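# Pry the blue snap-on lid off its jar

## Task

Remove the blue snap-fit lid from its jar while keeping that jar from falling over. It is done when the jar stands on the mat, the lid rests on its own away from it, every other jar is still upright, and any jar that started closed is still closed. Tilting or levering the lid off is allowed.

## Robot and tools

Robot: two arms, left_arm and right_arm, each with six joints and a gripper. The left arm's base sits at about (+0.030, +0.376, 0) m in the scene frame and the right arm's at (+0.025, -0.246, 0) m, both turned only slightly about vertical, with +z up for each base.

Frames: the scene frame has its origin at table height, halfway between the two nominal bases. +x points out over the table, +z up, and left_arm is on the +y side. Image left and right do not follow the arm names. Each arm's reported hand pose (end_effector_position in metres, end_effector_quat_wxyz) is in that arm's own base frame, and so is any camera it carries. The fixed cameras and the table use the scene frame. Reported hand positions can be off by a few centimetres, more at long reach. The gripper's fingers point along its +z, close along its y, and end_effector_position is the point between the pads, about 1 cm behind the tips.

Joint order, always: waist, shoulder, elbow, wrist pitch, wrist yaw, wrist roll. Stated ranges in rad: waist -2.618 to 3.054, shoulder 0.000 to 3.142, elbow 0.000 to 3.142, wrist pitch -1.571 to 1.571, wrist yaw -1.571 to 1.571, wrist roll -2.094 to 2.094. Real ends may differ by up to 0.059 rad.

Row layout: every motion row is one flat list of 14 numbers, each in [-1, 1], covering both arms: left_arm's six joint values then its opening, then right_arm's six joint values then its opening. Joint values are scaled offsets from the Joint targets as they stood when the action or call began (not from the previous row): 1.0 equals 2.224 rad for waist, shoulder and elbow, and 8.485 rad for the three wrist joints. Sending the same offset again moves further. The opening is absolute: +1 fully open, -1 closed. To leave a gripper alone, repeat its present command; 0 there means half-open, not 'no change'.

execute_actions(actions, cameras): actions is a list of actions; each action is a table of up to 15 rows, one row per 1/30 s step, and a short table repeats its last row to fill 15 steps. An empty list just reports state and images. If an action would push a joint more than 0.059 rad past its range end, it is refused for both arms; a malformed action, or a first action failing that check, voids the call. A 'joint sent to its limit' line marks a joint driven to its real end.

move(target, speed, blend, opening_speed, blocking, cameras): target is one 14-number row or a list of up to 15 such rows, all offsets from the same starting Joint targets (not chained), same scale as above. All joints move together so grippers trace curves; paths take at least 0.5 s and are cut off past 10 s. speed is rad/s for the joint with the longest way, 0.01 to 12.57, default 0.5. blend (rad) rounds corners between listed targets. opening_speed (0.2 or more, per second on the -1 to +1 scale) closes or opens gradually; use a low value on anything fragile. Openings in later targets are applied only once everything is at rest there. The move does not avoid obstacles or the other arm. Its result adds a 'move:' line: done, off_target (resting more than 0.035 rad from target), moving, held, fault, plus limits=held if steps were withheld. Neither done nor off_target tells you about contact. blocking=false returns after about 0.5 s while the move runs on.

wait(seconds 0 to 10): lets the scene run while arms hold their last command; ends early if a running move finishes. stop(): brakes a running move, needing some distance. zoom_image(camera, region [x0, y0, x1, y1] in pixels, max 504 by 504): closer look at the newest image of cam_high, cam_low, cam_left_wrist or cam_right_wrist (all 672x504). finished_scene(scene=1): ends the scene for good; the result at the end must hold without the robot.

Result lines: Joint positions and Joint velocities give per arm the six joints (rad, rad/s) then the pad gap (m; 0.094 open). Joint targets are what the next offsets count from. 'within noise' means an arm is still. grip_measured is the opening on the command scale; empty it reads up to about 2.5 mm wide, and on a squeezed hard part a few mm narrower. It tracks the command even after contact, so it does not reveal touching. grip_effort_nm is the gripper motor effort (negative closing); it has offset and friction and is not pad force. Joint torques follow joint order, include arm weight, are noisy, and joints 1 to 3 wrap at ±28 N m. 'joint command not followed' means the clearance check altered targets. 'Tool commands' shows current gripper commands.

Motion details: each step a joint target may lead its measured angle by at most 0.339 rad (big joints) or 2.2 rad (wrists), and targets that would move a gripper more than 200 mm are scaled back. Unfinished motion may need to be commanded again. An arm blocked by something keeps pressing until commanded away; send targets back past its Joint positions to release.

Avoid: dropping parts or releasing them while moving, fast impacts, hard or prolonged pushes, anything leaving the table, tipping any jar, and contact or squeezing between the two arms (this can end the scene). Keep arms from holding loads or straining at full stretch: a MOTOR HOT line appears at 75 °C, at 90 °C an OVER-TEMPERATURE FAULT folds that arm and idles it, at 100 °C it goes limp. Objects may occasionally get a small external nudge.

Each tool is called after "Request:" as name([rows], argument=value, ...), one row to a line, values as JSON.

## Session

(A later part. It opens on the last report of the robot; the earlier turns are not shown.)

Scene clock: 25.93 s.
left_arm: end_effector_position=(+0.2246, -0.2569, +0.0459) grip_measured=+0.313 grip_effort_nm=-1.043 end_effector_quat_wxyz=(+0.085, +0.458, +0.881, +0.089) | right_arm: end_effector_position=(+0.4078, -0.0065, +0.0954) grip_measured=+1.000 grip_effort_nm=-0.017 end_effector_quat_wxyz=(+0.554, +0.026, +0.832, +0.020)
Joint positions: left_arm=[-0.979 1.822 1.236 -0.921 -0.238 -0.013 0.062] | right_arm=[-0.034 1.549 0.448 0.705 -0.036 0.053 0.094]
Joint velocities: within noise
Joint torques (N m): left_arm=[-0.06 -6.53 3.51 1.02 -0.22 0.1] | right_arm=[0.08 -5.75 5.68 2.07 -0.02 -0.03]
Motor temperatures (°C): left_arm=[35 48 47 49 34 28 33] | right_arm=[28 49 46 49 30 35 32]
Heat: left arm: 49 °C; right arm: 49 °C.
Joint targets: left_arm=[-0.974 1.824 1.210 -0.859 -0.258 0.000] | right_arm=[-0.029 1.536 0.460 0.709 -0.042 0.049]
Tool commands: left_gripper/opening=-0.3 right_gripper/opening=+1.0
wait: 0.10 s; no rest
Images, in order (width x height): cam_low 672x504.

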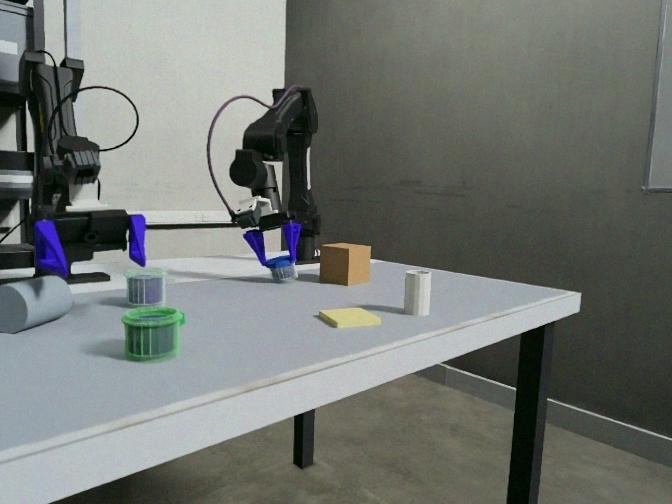

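Request:
move([
  [0.0647,0.0094,0.1641,-0.0425,0.0304,0,-0.3,0,0,0,0,0,0,1],
  [0.0454,0.1331,0.3395,-0.0573,0.0304,-0.2004,-0.3,0,0,0,0,0,0,1],
], speed=[0.3,0.7])

Request:
zoom_image(camera="cam_low", region=[180, 180, 380, 330])

Scene clock: 34.90 s.
left_arm: end_effector_position=(+0.2730, -0.3180, +0.1030) grip_measured=+0.310 grip_effort_nm=-1.048 end_effector_quat_wxyz=(+0.002, -0.400, +0.917, -0.018) | right_arm: end_effector_position=(+0.4078, -0.0065, +0.0954) grip_measured=+1.000 grip_effort_nm=-0.012 end_effector_quat_wxyz=(+0.554, +0.026, +0.832, +0.020)
Joint positions: left_arm=[-0.861 2.123 1.914 -1.327 0.007 -1.683 0.062] | right_arm=[-0.034 1.549 0.448 0.705 -0.036 0.053 0.094]
Joint velocities: within noise
Joint torques (N m): left_arm=[-0.36 -9.28 9.35 -0.02 0.02 -0.13] | right_arm=[-0.13 -5.72 5.86 2.13 -0.02 -0.02]
Motor temperatures (°C): left_arm=[35 48 47 49 33 28 33] | right_arm=[28 49 45 49 30 35 32]
Heat: left arm: 49 °C; right arm: 49 °C.
Joint targets: left_arm=[-0.873 2.120 1.965 -1.345 0.000 -1.700] | right_arm=[-0.029 1.536 0.460 0.709 -0.042 0.049]
move: off_target (left_arm); left_arm: the elbow is farthest, 0.051 rad from its target

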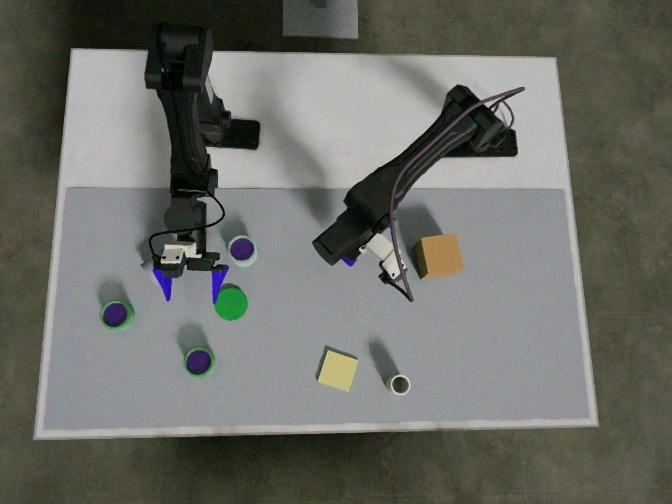

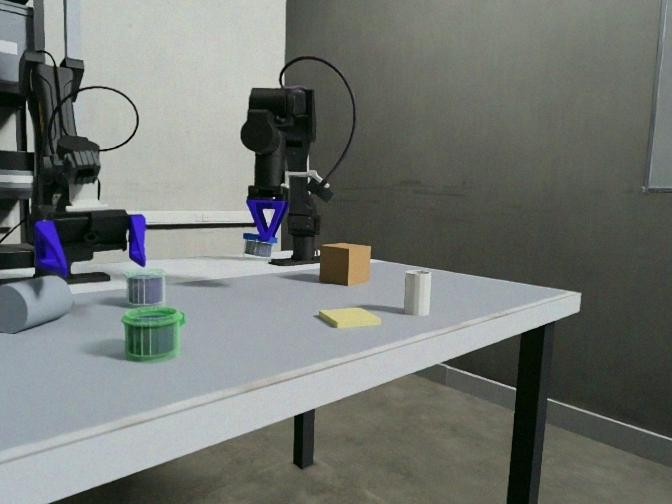

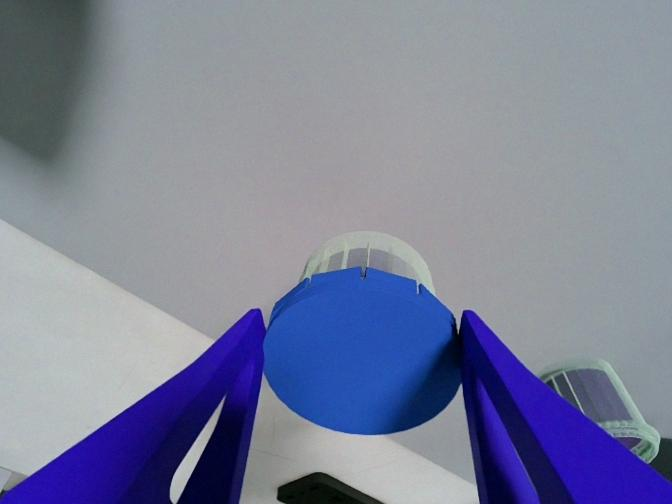

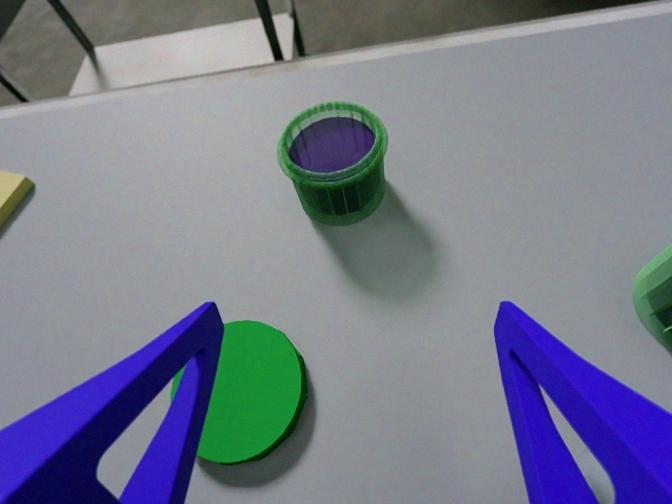

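Scaled by 2.520 from the camera's 672x504 image, which has a finer 960x720 frame.

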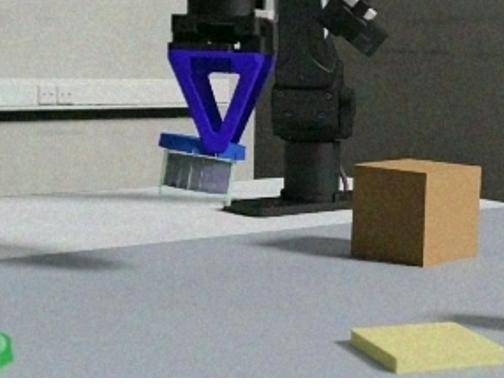

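Request:
move([
  [0.0638,-0.0207,0.0607,-0.0259,0,0.0139,-0.3,0,0.1142,0.0674,0.0449,0.005,-0.0058,1],
  [0.0638,-0.0207,0.0607,-0.0259,0,0.0139,-0.3,0.433,0.1142,0.0674,0.0449,0.005,-0.0058,1],
], speed=[0.4,0.7])

Scene clock: 45.17 s.
left_arm: end_effector_position=(+0.2944, -0.2455, +0.1388) grip_measured=+0.304 grip_effort_nm=-1.043 end_effector_quat_wxyz=(-0.003, -0.405, +0.913, +0.051) | right_arm: end_effector_position=(+0.3363, +0.3165, +0.1249) grip_measured=+1.000 grip_effort_nm=-0.007 end_effector_quat_wxyz=(+0.613, -0.244, +0.727, +0.190)
Joint positions: left_arm=[-0.715 2.123 2.052 -1.596 -0.037 -1.553 0.061] | right_arm=[0.831 1.787 0.578 1.029 0.203 0.013 0.094]
Joint velocities: within noise
Joint torques (N m): left_arm=[-0.66 -12.66 8.84 0.3 0.29 -0.26] | right_arm=[8.25 -6.13 6.95 2.76 -1.74 -0.11]
Motor temperatures (°C): left_arm=[35 48 47 48 33 28 33] | right_arm=[28 48 45 49 30 35 32]
Heat: left arm: 48 °C; right arm: 49 °C.
Joint targets: left_arm=[-0.731 2.074 2.100 -1.563 0.000 -1.582] | right_arm=[0.934 1.791 0.610 1.090 0.001 -0.001]
joint sent to its limit (left arm) — the wrist pitch, lower limit.
move: off_target (left_arm, right_arm); joint sent to its limit at target 1; left_arm: the shoulder is farthest, 0.049 rad from its target; right_arm: the wrist yaw is farthest, 0.202 rad from its target

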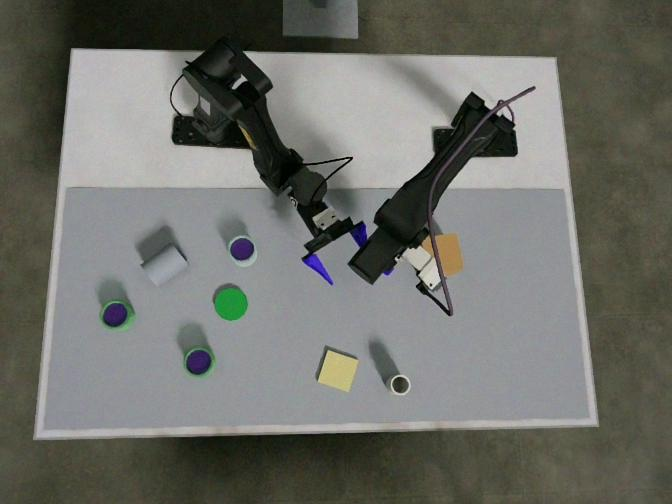

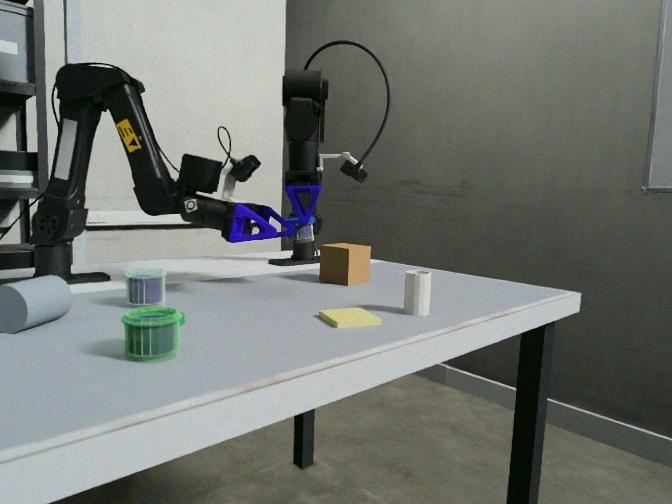

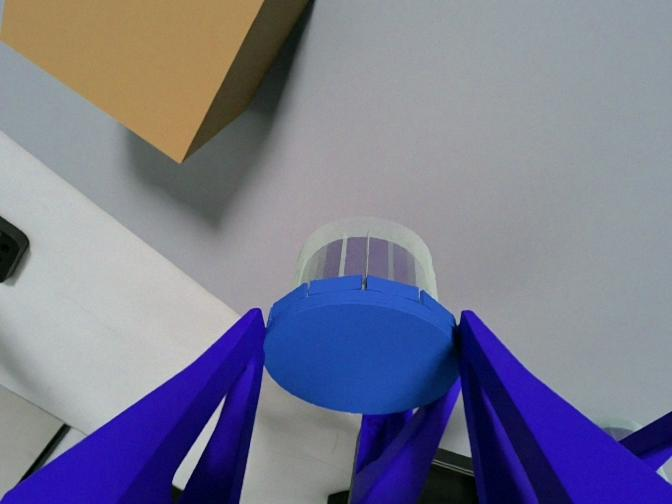

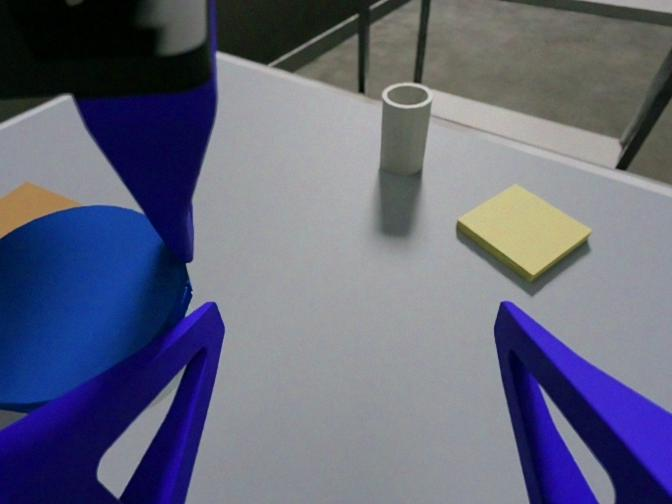

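Request:
move(target=[0,0,0,0,0,0,-0.3,-0.157,0,0,0,0,0,1], speed=0.6, cameras=["cam_high","cam_low"])

Scene clock: 46.67 s.
left_arm: end_effector_position=(+0.2903, -0.2560, +0.1383) grip_measured=+0.303 grip_effort_nm=-1.048 end_effector_quat_wxyz=(-0.019, -0.409, +0.912, +0.035) | right_arm: end_effector_position=(+0.3901, +0.2515, +0.1246) grip_measured=+1.000 grip_effort_nm=-0.002 end_effector_quat_wxyz=(+0.616, -0.208, +0.738, +0.179)
Joint positions: left_arm=[-0.723 2.123 2.052 -1.58 0.006 -1.565 0.061] | right_arm=[0.578 1.787 0.578 1.03 0.019 0.012 0.094]
Joint velocities: within noise
Joint torques (N m): left_arm=[-0.38 -12.71 8.95 0.13 0.02 -0.15] | right_arm=[0.12 -6.05 6.98 2.77 -0.09 -0.07]
Motor temperatures (°C): left_arm=[35 48 47 47 33 28 33] | right_arm=[28 48 45 49 30 34 32]
Heat: left arm: 48 °C; right arm: 49 °C.
Joint targets: left_arm=[-0.731 2.074 2.100 -1.563 0.000 -1.582] | right_arm=[0.585 1.791 0.610 1.090 0.001 -0.001]
move: off_target (left_arm, right_arm); left_arm: the shoulder is farthest, 0.049 rad from its target; right_arm: the wrist pitch is farthest, 0.060 rad from its target
Images, in order (width x height): cam_high 672x504, cam_low 672x504.

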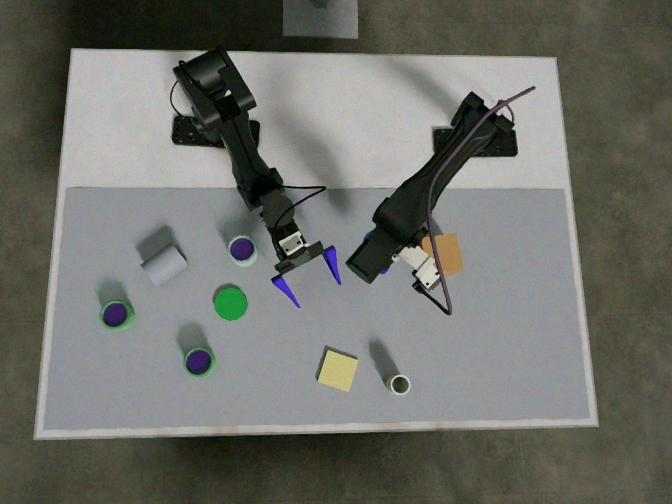

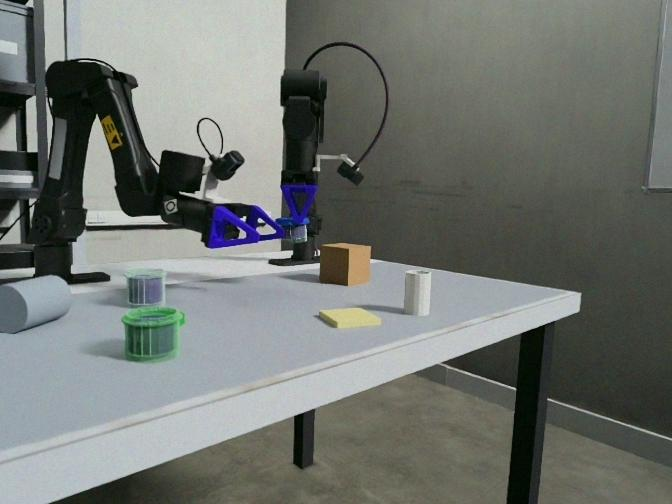

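Request:
move(target=[0,-0.0135,0.027,0,0,0,-0.3,0,0.1659,0,0.0483,0,0,1], speed=0.5, cameras=["cam_low","cam_right_wrist"])

Scene clock: 49.20 s.
left_arm: end_effector_position=(+0.2991, -0.2642, +0.1580) grip_measured=+0.303 grip_effort_nm=-1.043 end_effector_quat_wxyz=(-0.004, -0.410, +0.912, +0.000) | right_arm: end_effector_position=(+0.3974, +0.2565, +0.0630) grip_measured=+1.000 grip_effort_nm=-0.012 end_effector_quat_wxyz=(+0.633, -0.204, +0.723, +0.185)
Joint positions: left_arm=[-0.723 2.109 2.114 -1.579 0.007 -1.567 0.061] | right_arm=[0.578 2.15 0.587 1.434 0.017 0.012 0.094]
Joint velocities: within noise
Joint torques (N m): left_arm=[-0.4 -13.96 8.88 0.31 -0.01 -0.13] | right_arm=[0.18 -7.12 4.48 2.81 -0.05 -0.11]
Motor temperatures (°C): left_arm=[35 48 47 47 33 28 33] | right_arm=[28 48 45 49 30 34 31]
Heat: left arm: 48 °C; right arm: 49 °C.
Joint targets: left_arm=[-0.731 2.044 2.160 -1.563 0.000 -1.582] | right_arm=[0.585 2.160 0.610 1.500 0.001 -0.001]
move: off_target (left_arm, right_arm); left_arm: the shoulder is farthest, 0.065 rad from its target; right_arm: the wrist pitch is farthest, 0.066 rad from its target
Images, in order (width x height): cam_low 672x504, cam_right_wrist 672x504.

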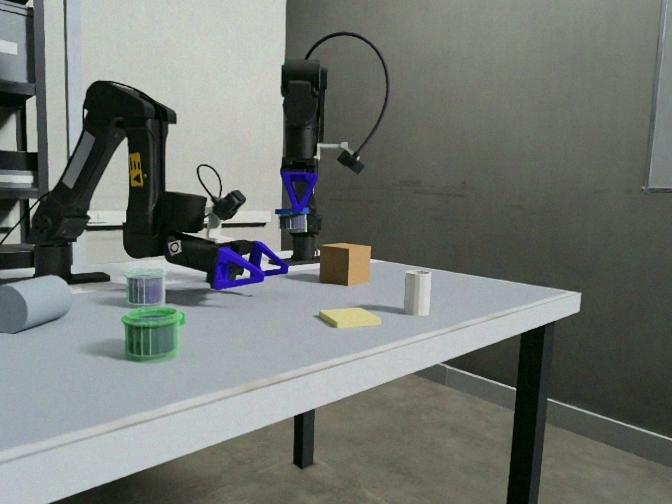

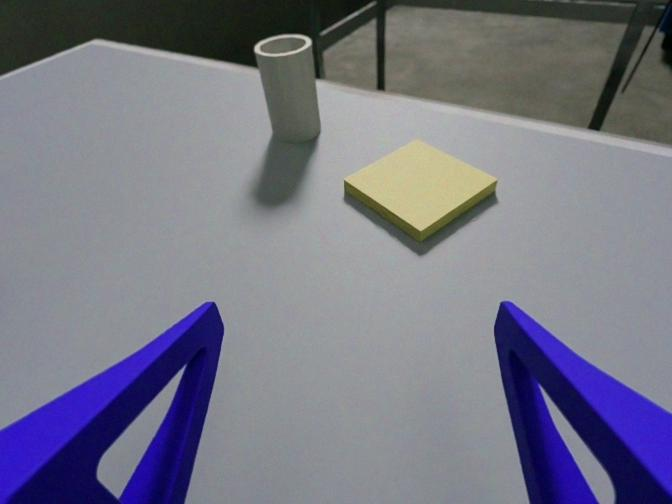

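Request:
move(target=[0,0,0,0,0,0,-0.3,0.1578,0,0,0,0,0,1], speed=0.4)

Request:
zoom_image(camera="cam_low", region=[180, 130, 380, 280])

Scene clock: 50.93 s.
left_arm: end_effector_position=(+0.2991, -0.2642, +0.1580) grip_measured=+0.303 grip_effort_nm=-1.043 end_effector_quat_wxyz=(-0.004, -0.410, +0.912, +0.000) | right_arm: end_effector_position=(+0.2777, +0.3830, +0.0634) grip_measured=+1.000 grip_effort_nm=-0.007 end_effector_quat_wxyz=(+0.589, -0.339, +0.670, +0.300)
Joint positions: left_arm=[-0.723 2.109 2.114 -1.579 0.007 -1.567 0.061] | right_arm=[0.943 2.15 0.587 1.435 0.004 0.004 0.094]
Joint velocities: within noise
Joint torques (N m): left_arm=[-0.29 -13.97 8.79 0.3 0.02 -0.1] | right_arm=[-0.14 -6.95 4.49 2.85 -0.03 -0.08]
Motor temperatures (°C): left_arm=[35 49 47 47 33 28 33] | right_arm=[28 48 45 49 30 34 31]
Heat: left arm: 49 °C; right arm: 49 °C.
Joint targets: left_arm=[-0.731 2.044 2.160 -1.563 0.000 -1.582] | right_arm=[0.936 2.160 0.610 1.500 0.001 -0.001]
move: off_target (left_arm, right_arm); left_arm: the shoulder is farthest, 0.065 rad from its target; right_arm: the wrist pitch is farthest, 0.065 rad from its target

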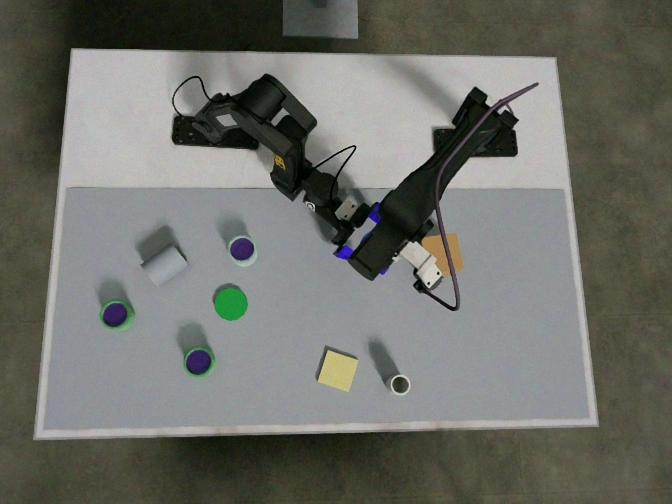

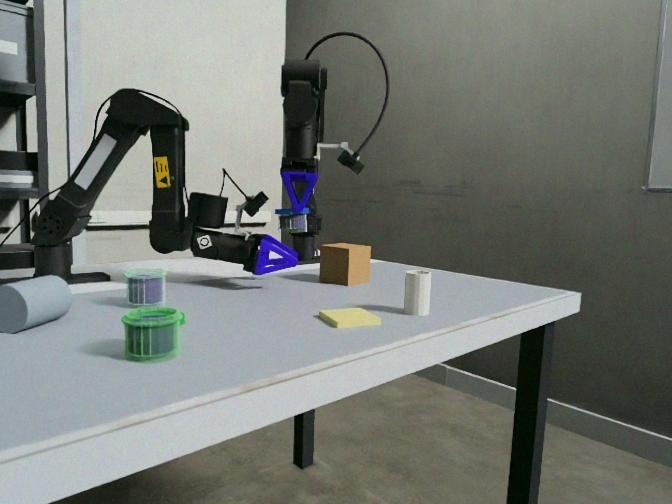

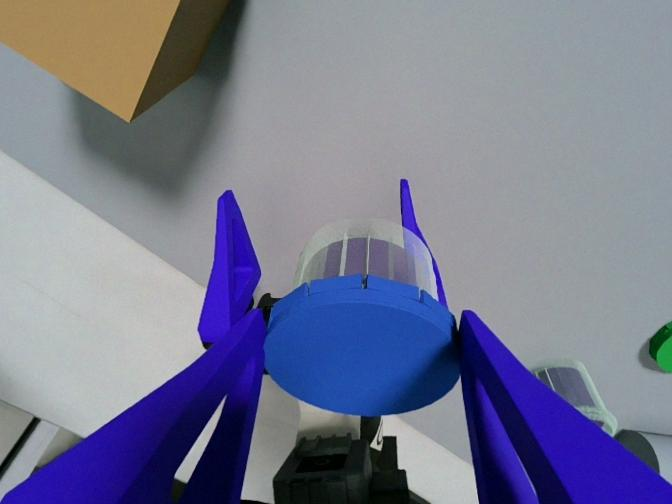

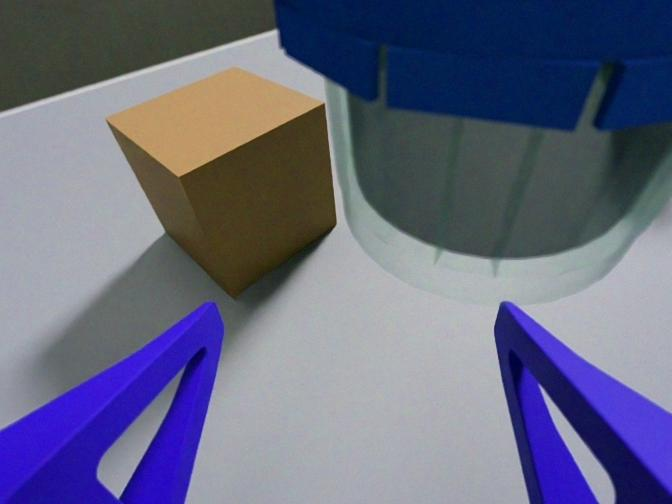

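Scaled by 2.520 from the camera's 672x504 image, which has a finer 960x720 frame.

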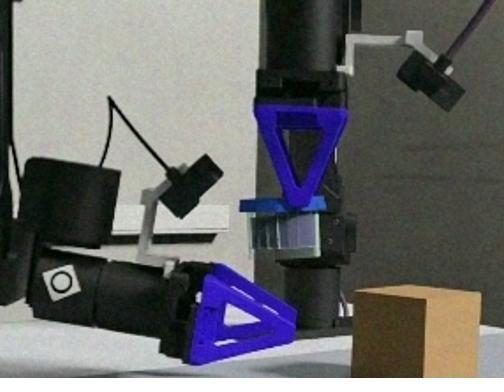

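Request:
move([
  [0,0,0,0,0,0,-0.3,-0.0207,-0.005,-0.0148,0.0026,0,0,1],
  [0,-0.0072,-0.0742,0.0173,0,0,-0.3,-0.0207,-0.005,-0.0148,0.0026,0,0,1],
], speed=0.3)

Request:
zoom_image(camera="cam_low", region=[180, 130, 380, 280])

Scene clock: 53.63 s.
left_arm: end_effector_position=(+0.3052, -0.2696, +0.1323) grip_measured=+0.303 grip_effort_nm=-1.043 end_effector_quat_wxyz=(+0.001, -0.409, +0.912, -0.010) | right_arm: end_effector_position=(+0.2999, +0.3645, +0.0668) grip_measured=+1.000 grip_effort_nm=-0.007 end_effector_quat_wxyz=(+0.603, -0.313, +0.677, +0.284)
Joint positions: left_arm=[-0.723 2.097 1.991 -1.445 0.007 -1.567 0.061] | right_arm=[0.884 2.15 0.581 1.457 0.011 0.007 0.094]
Joint velocities: within noise
Joint torques (N m): left_arm=[-0.31 -14.49 5.57 0.52 0 -0.12] | right_arm=[-0.08 -8.28 2.07 2.86 -0.04 -0.09]
Motor temperatures (°C): left_arm=[35 49 47 47 33 28 33] | right_arm=[28 49 45 49 30 34 31]
Heat: left arm: 49 °C; right arm: 49 °C.
Joint targets: left_arm=[-0.731 2.028 1.995 -1.417 0.000 -1.582] | right_arm=[0.890 2.148 0.577 1.522 0.001 -0.001]
move: off_target (left_arm, right_arm); left_arm: the shoulder is farthest, 0.069 rad from its target; right_arm: the wrist pitch is farthest, 0.065 rad from its target

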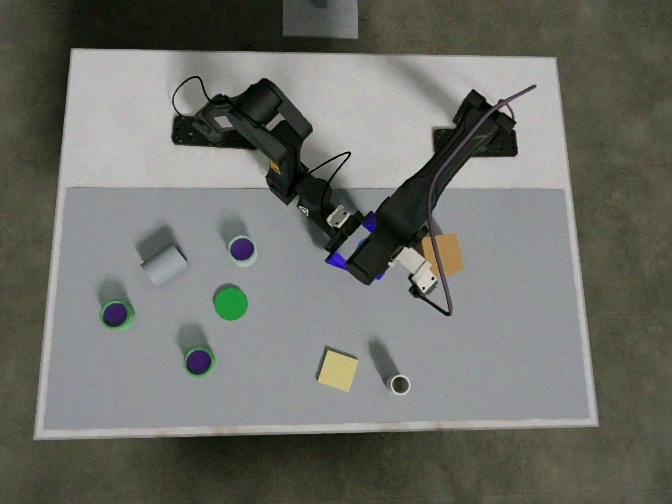

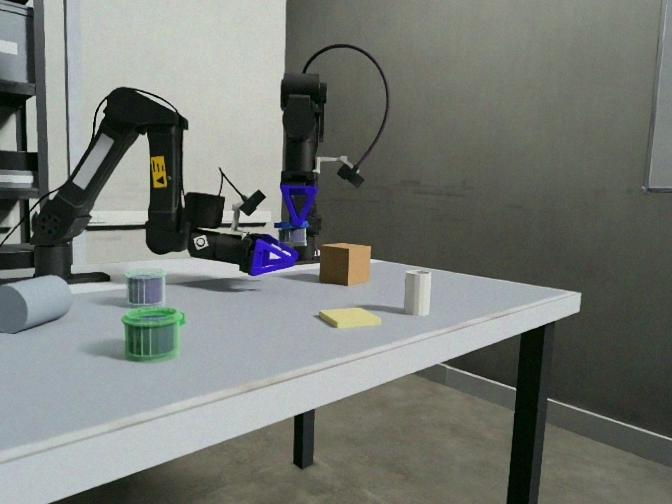

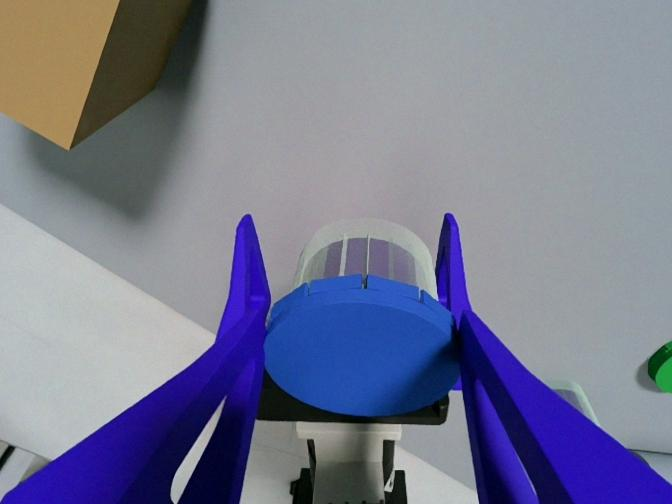

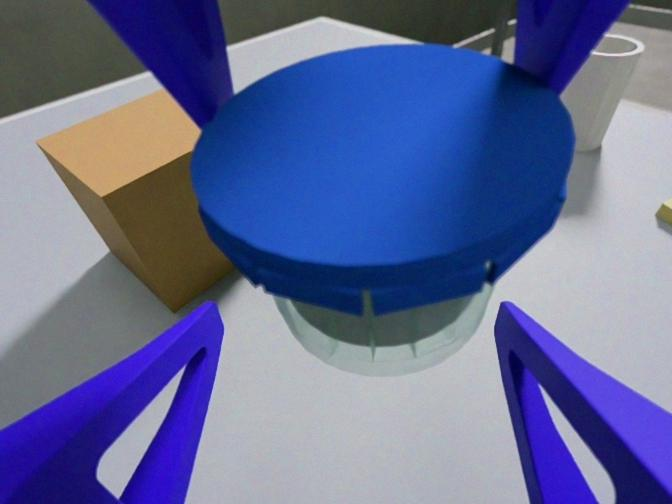

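Scaled by 2.520 from the camera's 672x504 image, which has a finer 960x720 frame.

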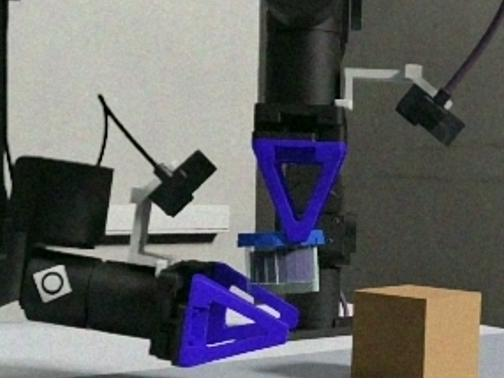

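Request:
move(target=[0,-0.0103,-0.089,0.0183,0,0,-0.3,0,0,0,0,0,0,1], speed=0.25)

Request:
zoom_image(camera="cam_low", region=[220, 180, 340, 280])

Scene clock: 56.83 s.
left_arm: end_effector_position=(+0.2994, -0.2644, +0.0907) grip_measured=+0.303 grip_effort_nm=-1.038 end_effector_quat_wxyz=(-0.003, -0.410, +0.912, -0.001) | right_arm: end_effector_position=(+0.2999, +0.3645, +0.0672) grip_measured=+1.000 grip_effort_nm=-0.012 end_effector_quat_wxyz=(+0.604, -0.313, +0.676, +0.284)
Joint positions: left_arm=[-0.723 2.075 1.793 -1.289 0.007 -1.567 0.061] | right_arm=[0.884 2.15 0.581 1.458 0.011 0.007 0.094]
Joint velocities: within noise
Joint torques (N m): left_arm=[-0.36 -14.35 5.65 0.43 -0.02 -0.1] | right_arm=[-0.31 -8.31 1.87 2.85 -0.01 -0.1]
Motor temperatures (°C): left_arm=[35 50 46 47 33 28 33] | right_arm=[28 49 44 49 30 34 31]
Heat: left arm: 50 °C; right arm: 49 °C.
Joint targets: left_arm=[-0.731 2.005 1.797 -1.261 0.000 -1.582] | right_arm=[0.890 2.148 0.577 1.522 0.001 -0.001]
move: off_target (left_arm, right_arm); left_arm: the shoulder is farthest, 0.070 rad from its target; right_arm: the wrist pitch is farthest, 0.064 rad from its target

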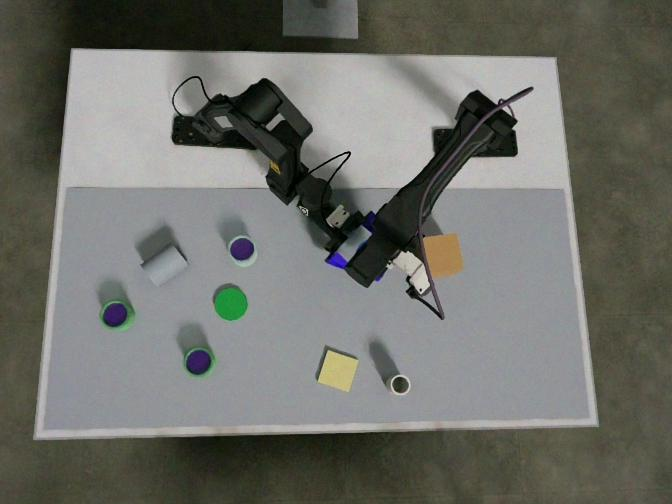

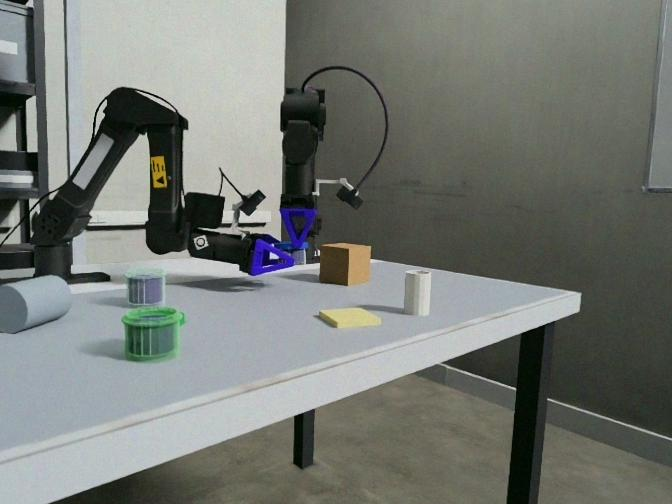

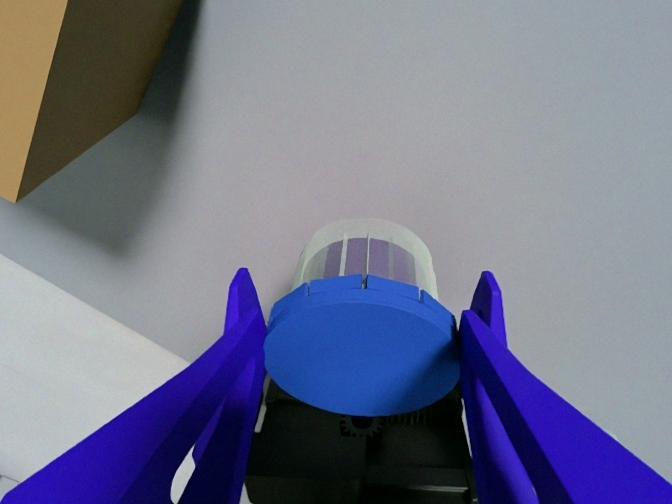

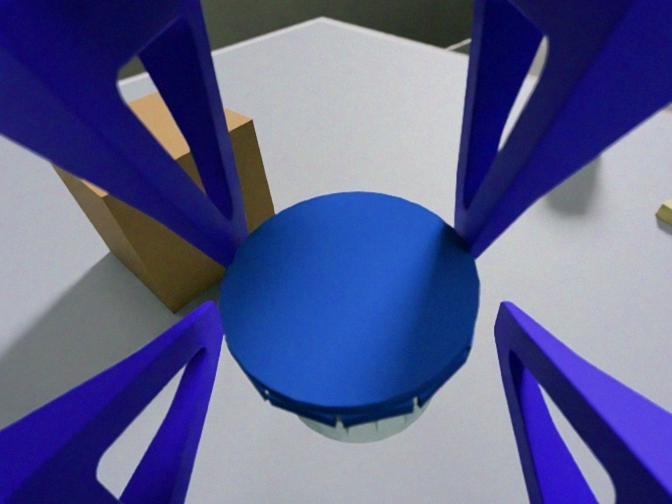

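Scaled by 4.200 from the camera's 672x504 image, which has a finer 960x720 frame.

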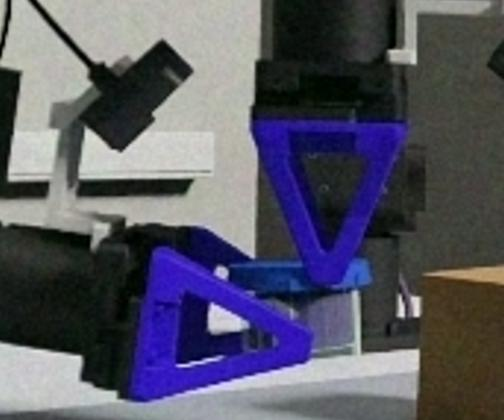

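Request:
move(target=[0,-0.0022,-0.0216,0.0051,0,0,-0.3,0,0.0074,0.022,-0.0038,0,0,1], speed=0.15)

Request:
zoom_image(camera="cam_low", region=[220, 180, 340, 280])

Scene clock: 58.93 s.
left_arm: end_effector_position=(+0.2984, -0.2636, +0.0814) grip_measured=+0.303 grip_effort_nm=-1.043 end_effector_quat_wxyz=(-0.003, -0.410, +0.912, -0.003) | right_arm: end_effector_position=(+0.3038, +0.3693, +0.0743) grip_measured=+1.000 grip_effort_nm=-0.007 end_effector_quat_wxyz=(+0.611, -0.310, +0.669, +0.288)
Joint positions: left_arm=[-0.723 2.069 1.747 -1.246 0.007 -1.567 0.061] | right_arm=[0.884 2.15 0.604 1.458 0.011 0.007 0.094]
Joint velocities: within noise
Joint torques (N m): left_arm=[-0.36 -14.35 5.65 0.41 0.03 -0.11] | right_arm=[-0.2 -6.86 4.55 2.47 -0.03 -0.12]
Motor temperatures (°C): left_arm=[35 50 46 46 33 28 33] | right_arm=[28 49 44 49 30 34 31]
Heat: left arm: 50 °C; right arm: 49 °C.
Joint targets: left_arm=[-0.731 2.000 1.749 -1.218 0.000 -1.582] | right_arm=[0.890 2.165 0.626 1.490 0.001 -0.001]
move: off_target (left_arm); left_arm: the shoulder is farthest, 0.069 rad from its target

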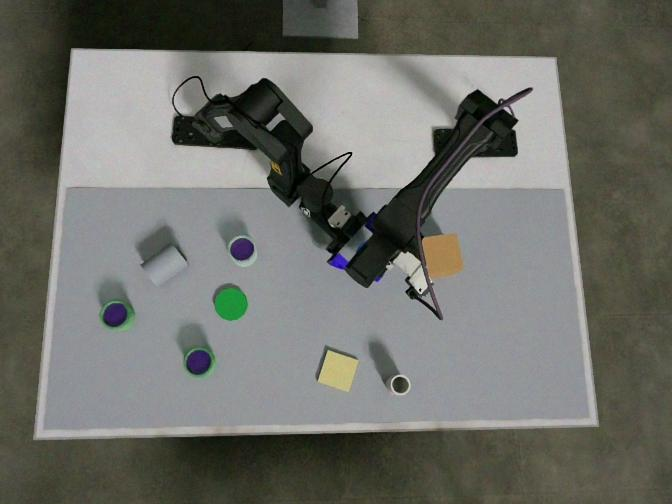

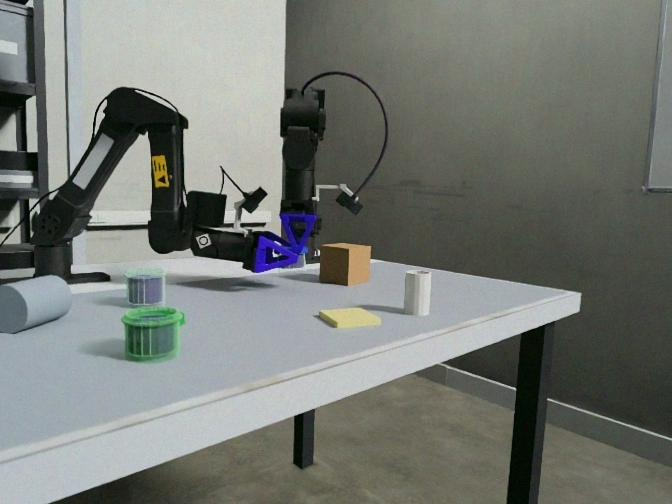

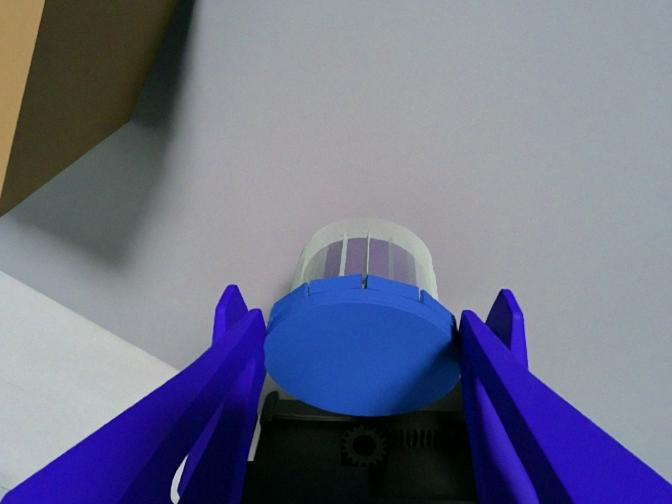

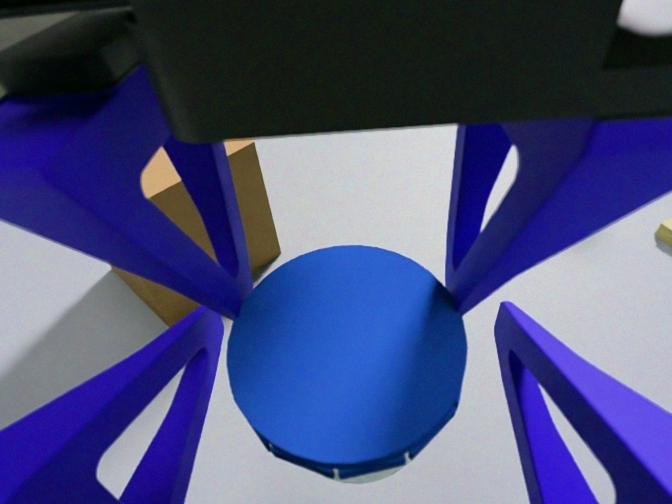

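Scaled by 4.200 from the camera's 672x504 image, which has a finer 960x720 frame.

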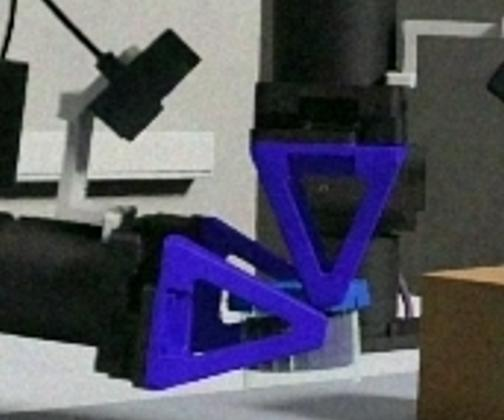

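Request:
move(target=[0,0,0,0,0,0,-0.3,0,0.0153,0.009,0.0018,0,0,1], speed=0.15, cameras=["cam_low","cam_left_wrist"])

Request:
zoom_image(camera="cam_low", region=[220, 180, 340, 280])

Scene clock: 60.27 s.
left_arm: end_effector_position=(+0.2984, -0.2636, +0.0814) grip_measured=+0.303 grip_effort_nm=-1.043 end_effector_quat_wxyz=(-0.003, -0.410, +0.912, -0.003) | right_arm: end_effector_position=(+0.3058, +0.3718, +0.0638) grip_measured=+1.000 grip_effort_nm=-0.012 end_effector_quat_wxyz=(+0.606, -0.312, +0.674, +0.285)
Joint positions: left_arm=[-0.723 2.069 1.747 -1.246 0.007 -1.567 0.061] | right_arm=[0.884 2.185 0.623 1.458 0.011 0.007 0.094]
Joint velocities: within noise
Joint torques (N m): left_arm=[-0.35 -14.39 5.74 0.45 0 -0.11] | right_arm=[-0.34 -6.95 4.7 2.63 -0.06 -0.1]
Motor temperatures (°C): left_arm=[35 51 46 46 33 28 33] | right_arm=[28 49 44 49 30 34 31]
Heat: left arm: 51 °C; right arm: 49 °C.
Joint targets: left_arm=[-0.731 2.000 1.749 -1.218 0.000 -1.582] | right_arm=[0.890 2.199 0.646 1.505 0.001 -0.001]
move: off_target (left_arm, right_arm); left_arm: the shoulder is farthest, 0.069 rad from its target; right_arm: the wrist pitch is farthest, 0.047 rad from its target
Images, in order (width x height): cam_low 672x504, cam_left_wrist 672x504.

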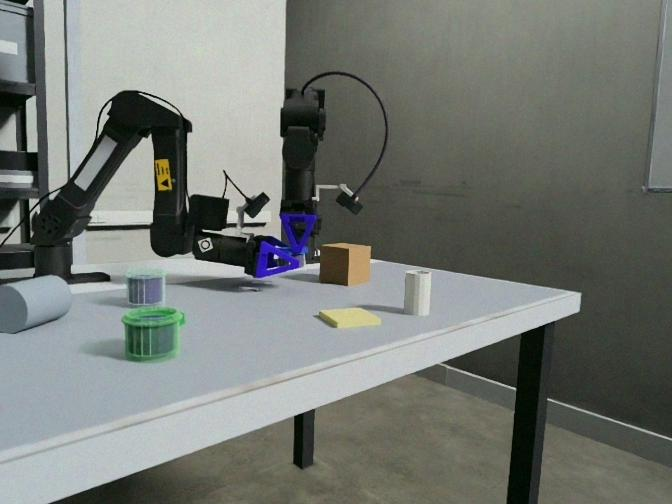

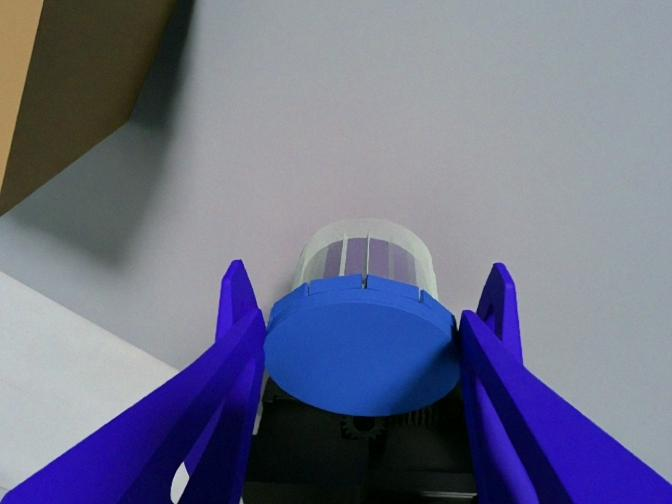

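Scaled by 4.200 from the camera's 672x504 image, which has a finer 960x720 frame.

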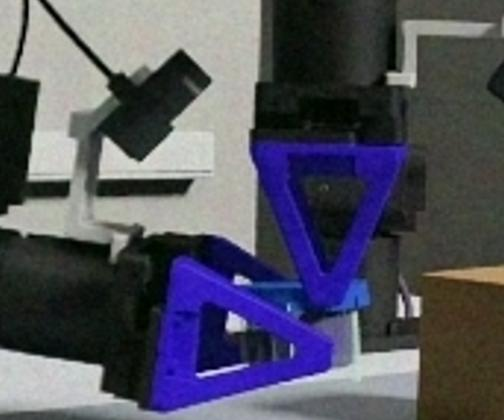

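Request:
move(target=[0,0,0,0,0,0,-0.3,0,0,0,0,0,0,-0.1], opening_speed=0.5, cameras=["cam_low","cam_left_wrist","cam_right_wrist"])

Request:
zoom_image(camera="cam_low", region=[220, 180, 340, 280])

Scene clock: 62.97 s.
left_arm: end_effector_position=(+0.2990, -0.2641, +0.0814) grip_measured=+0.303 grip_effort_nm=-1.043 end_effector_quat_wxyz=(-0.002, -0.409, +0.912, -0.004) | right_arm: end_effector_position=(+0.3054, +0.3721, +0.0638) grip_measured=+0.382 grip_effort_nm=-1.048 end_effector_quat_wxyz=(+0.605, -0.313, +0.674, +0.286)
Joint positions: left_arm=[-0.723 2.069 1.747 -1.243 0.007 -1.567 0.061] | right_arm=[0.884 2.185 0.623 1.458 0.008 0.007 0.065]
Joint velocities: within noise
Joint torques (N m): left_arm=[-0.32 -14.23 5.65 0.42 0 -0.12] | right_arm=[-0.16 -6.87 4.72 2.63 -0.03 -0.08]
Motor temperatures (°C): left_arm=[35 51 46 46 33 28 33] | right_arm=[28 49 44 49 30 34 31]
Heat: left arm: 51 °C; right arm: 49 °C.
Joint targets: left_arm=[-0.731 2.000 1.749 -1.218 0.000 -1.582] | right_arm=[0.890 2.199 0.646 1.505 0.001 -0.001]
move: off_target (left_arm, right_arm); left_arm: the shoulder is farthest, 0.069 rad from its target; right_arm: the wrist pitch is farthest, 0.047 rad from its target
Images, in order (width x height): cam_low 672x504, cam_left_wrist 672x504, cam_right_wrist 672x504.

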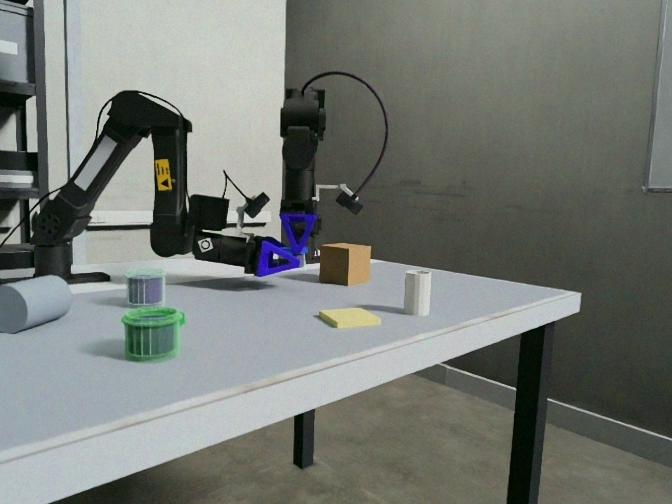

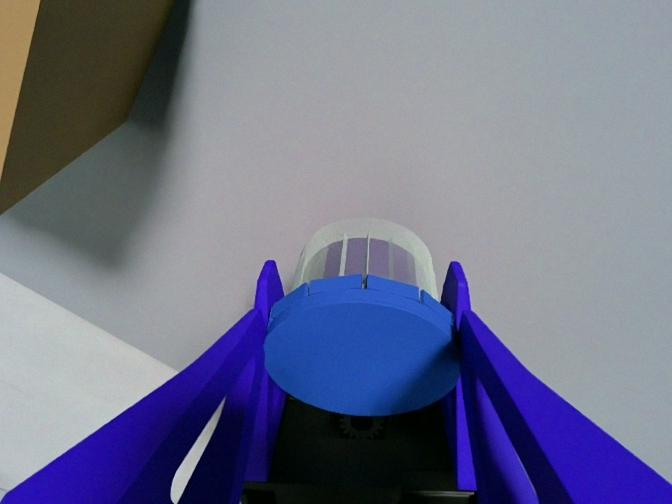

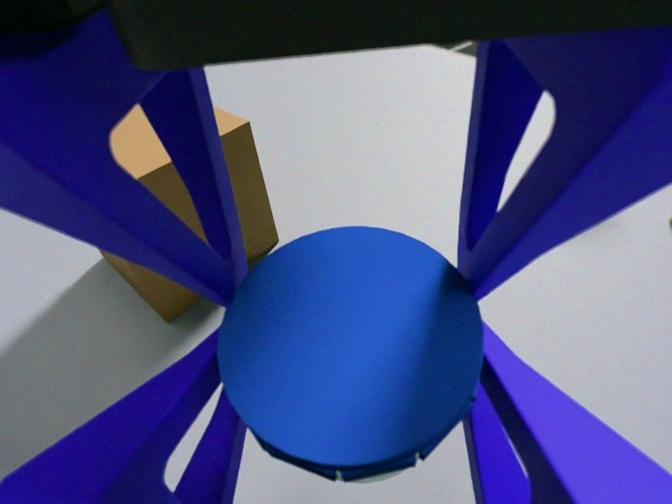

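Scaled by 4.200 from the camera's 672x504 image, which has a finer 960x720 frame.

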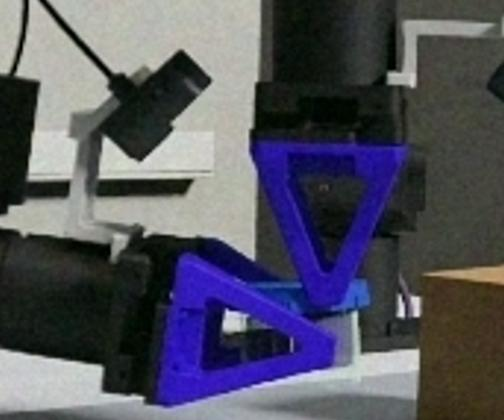

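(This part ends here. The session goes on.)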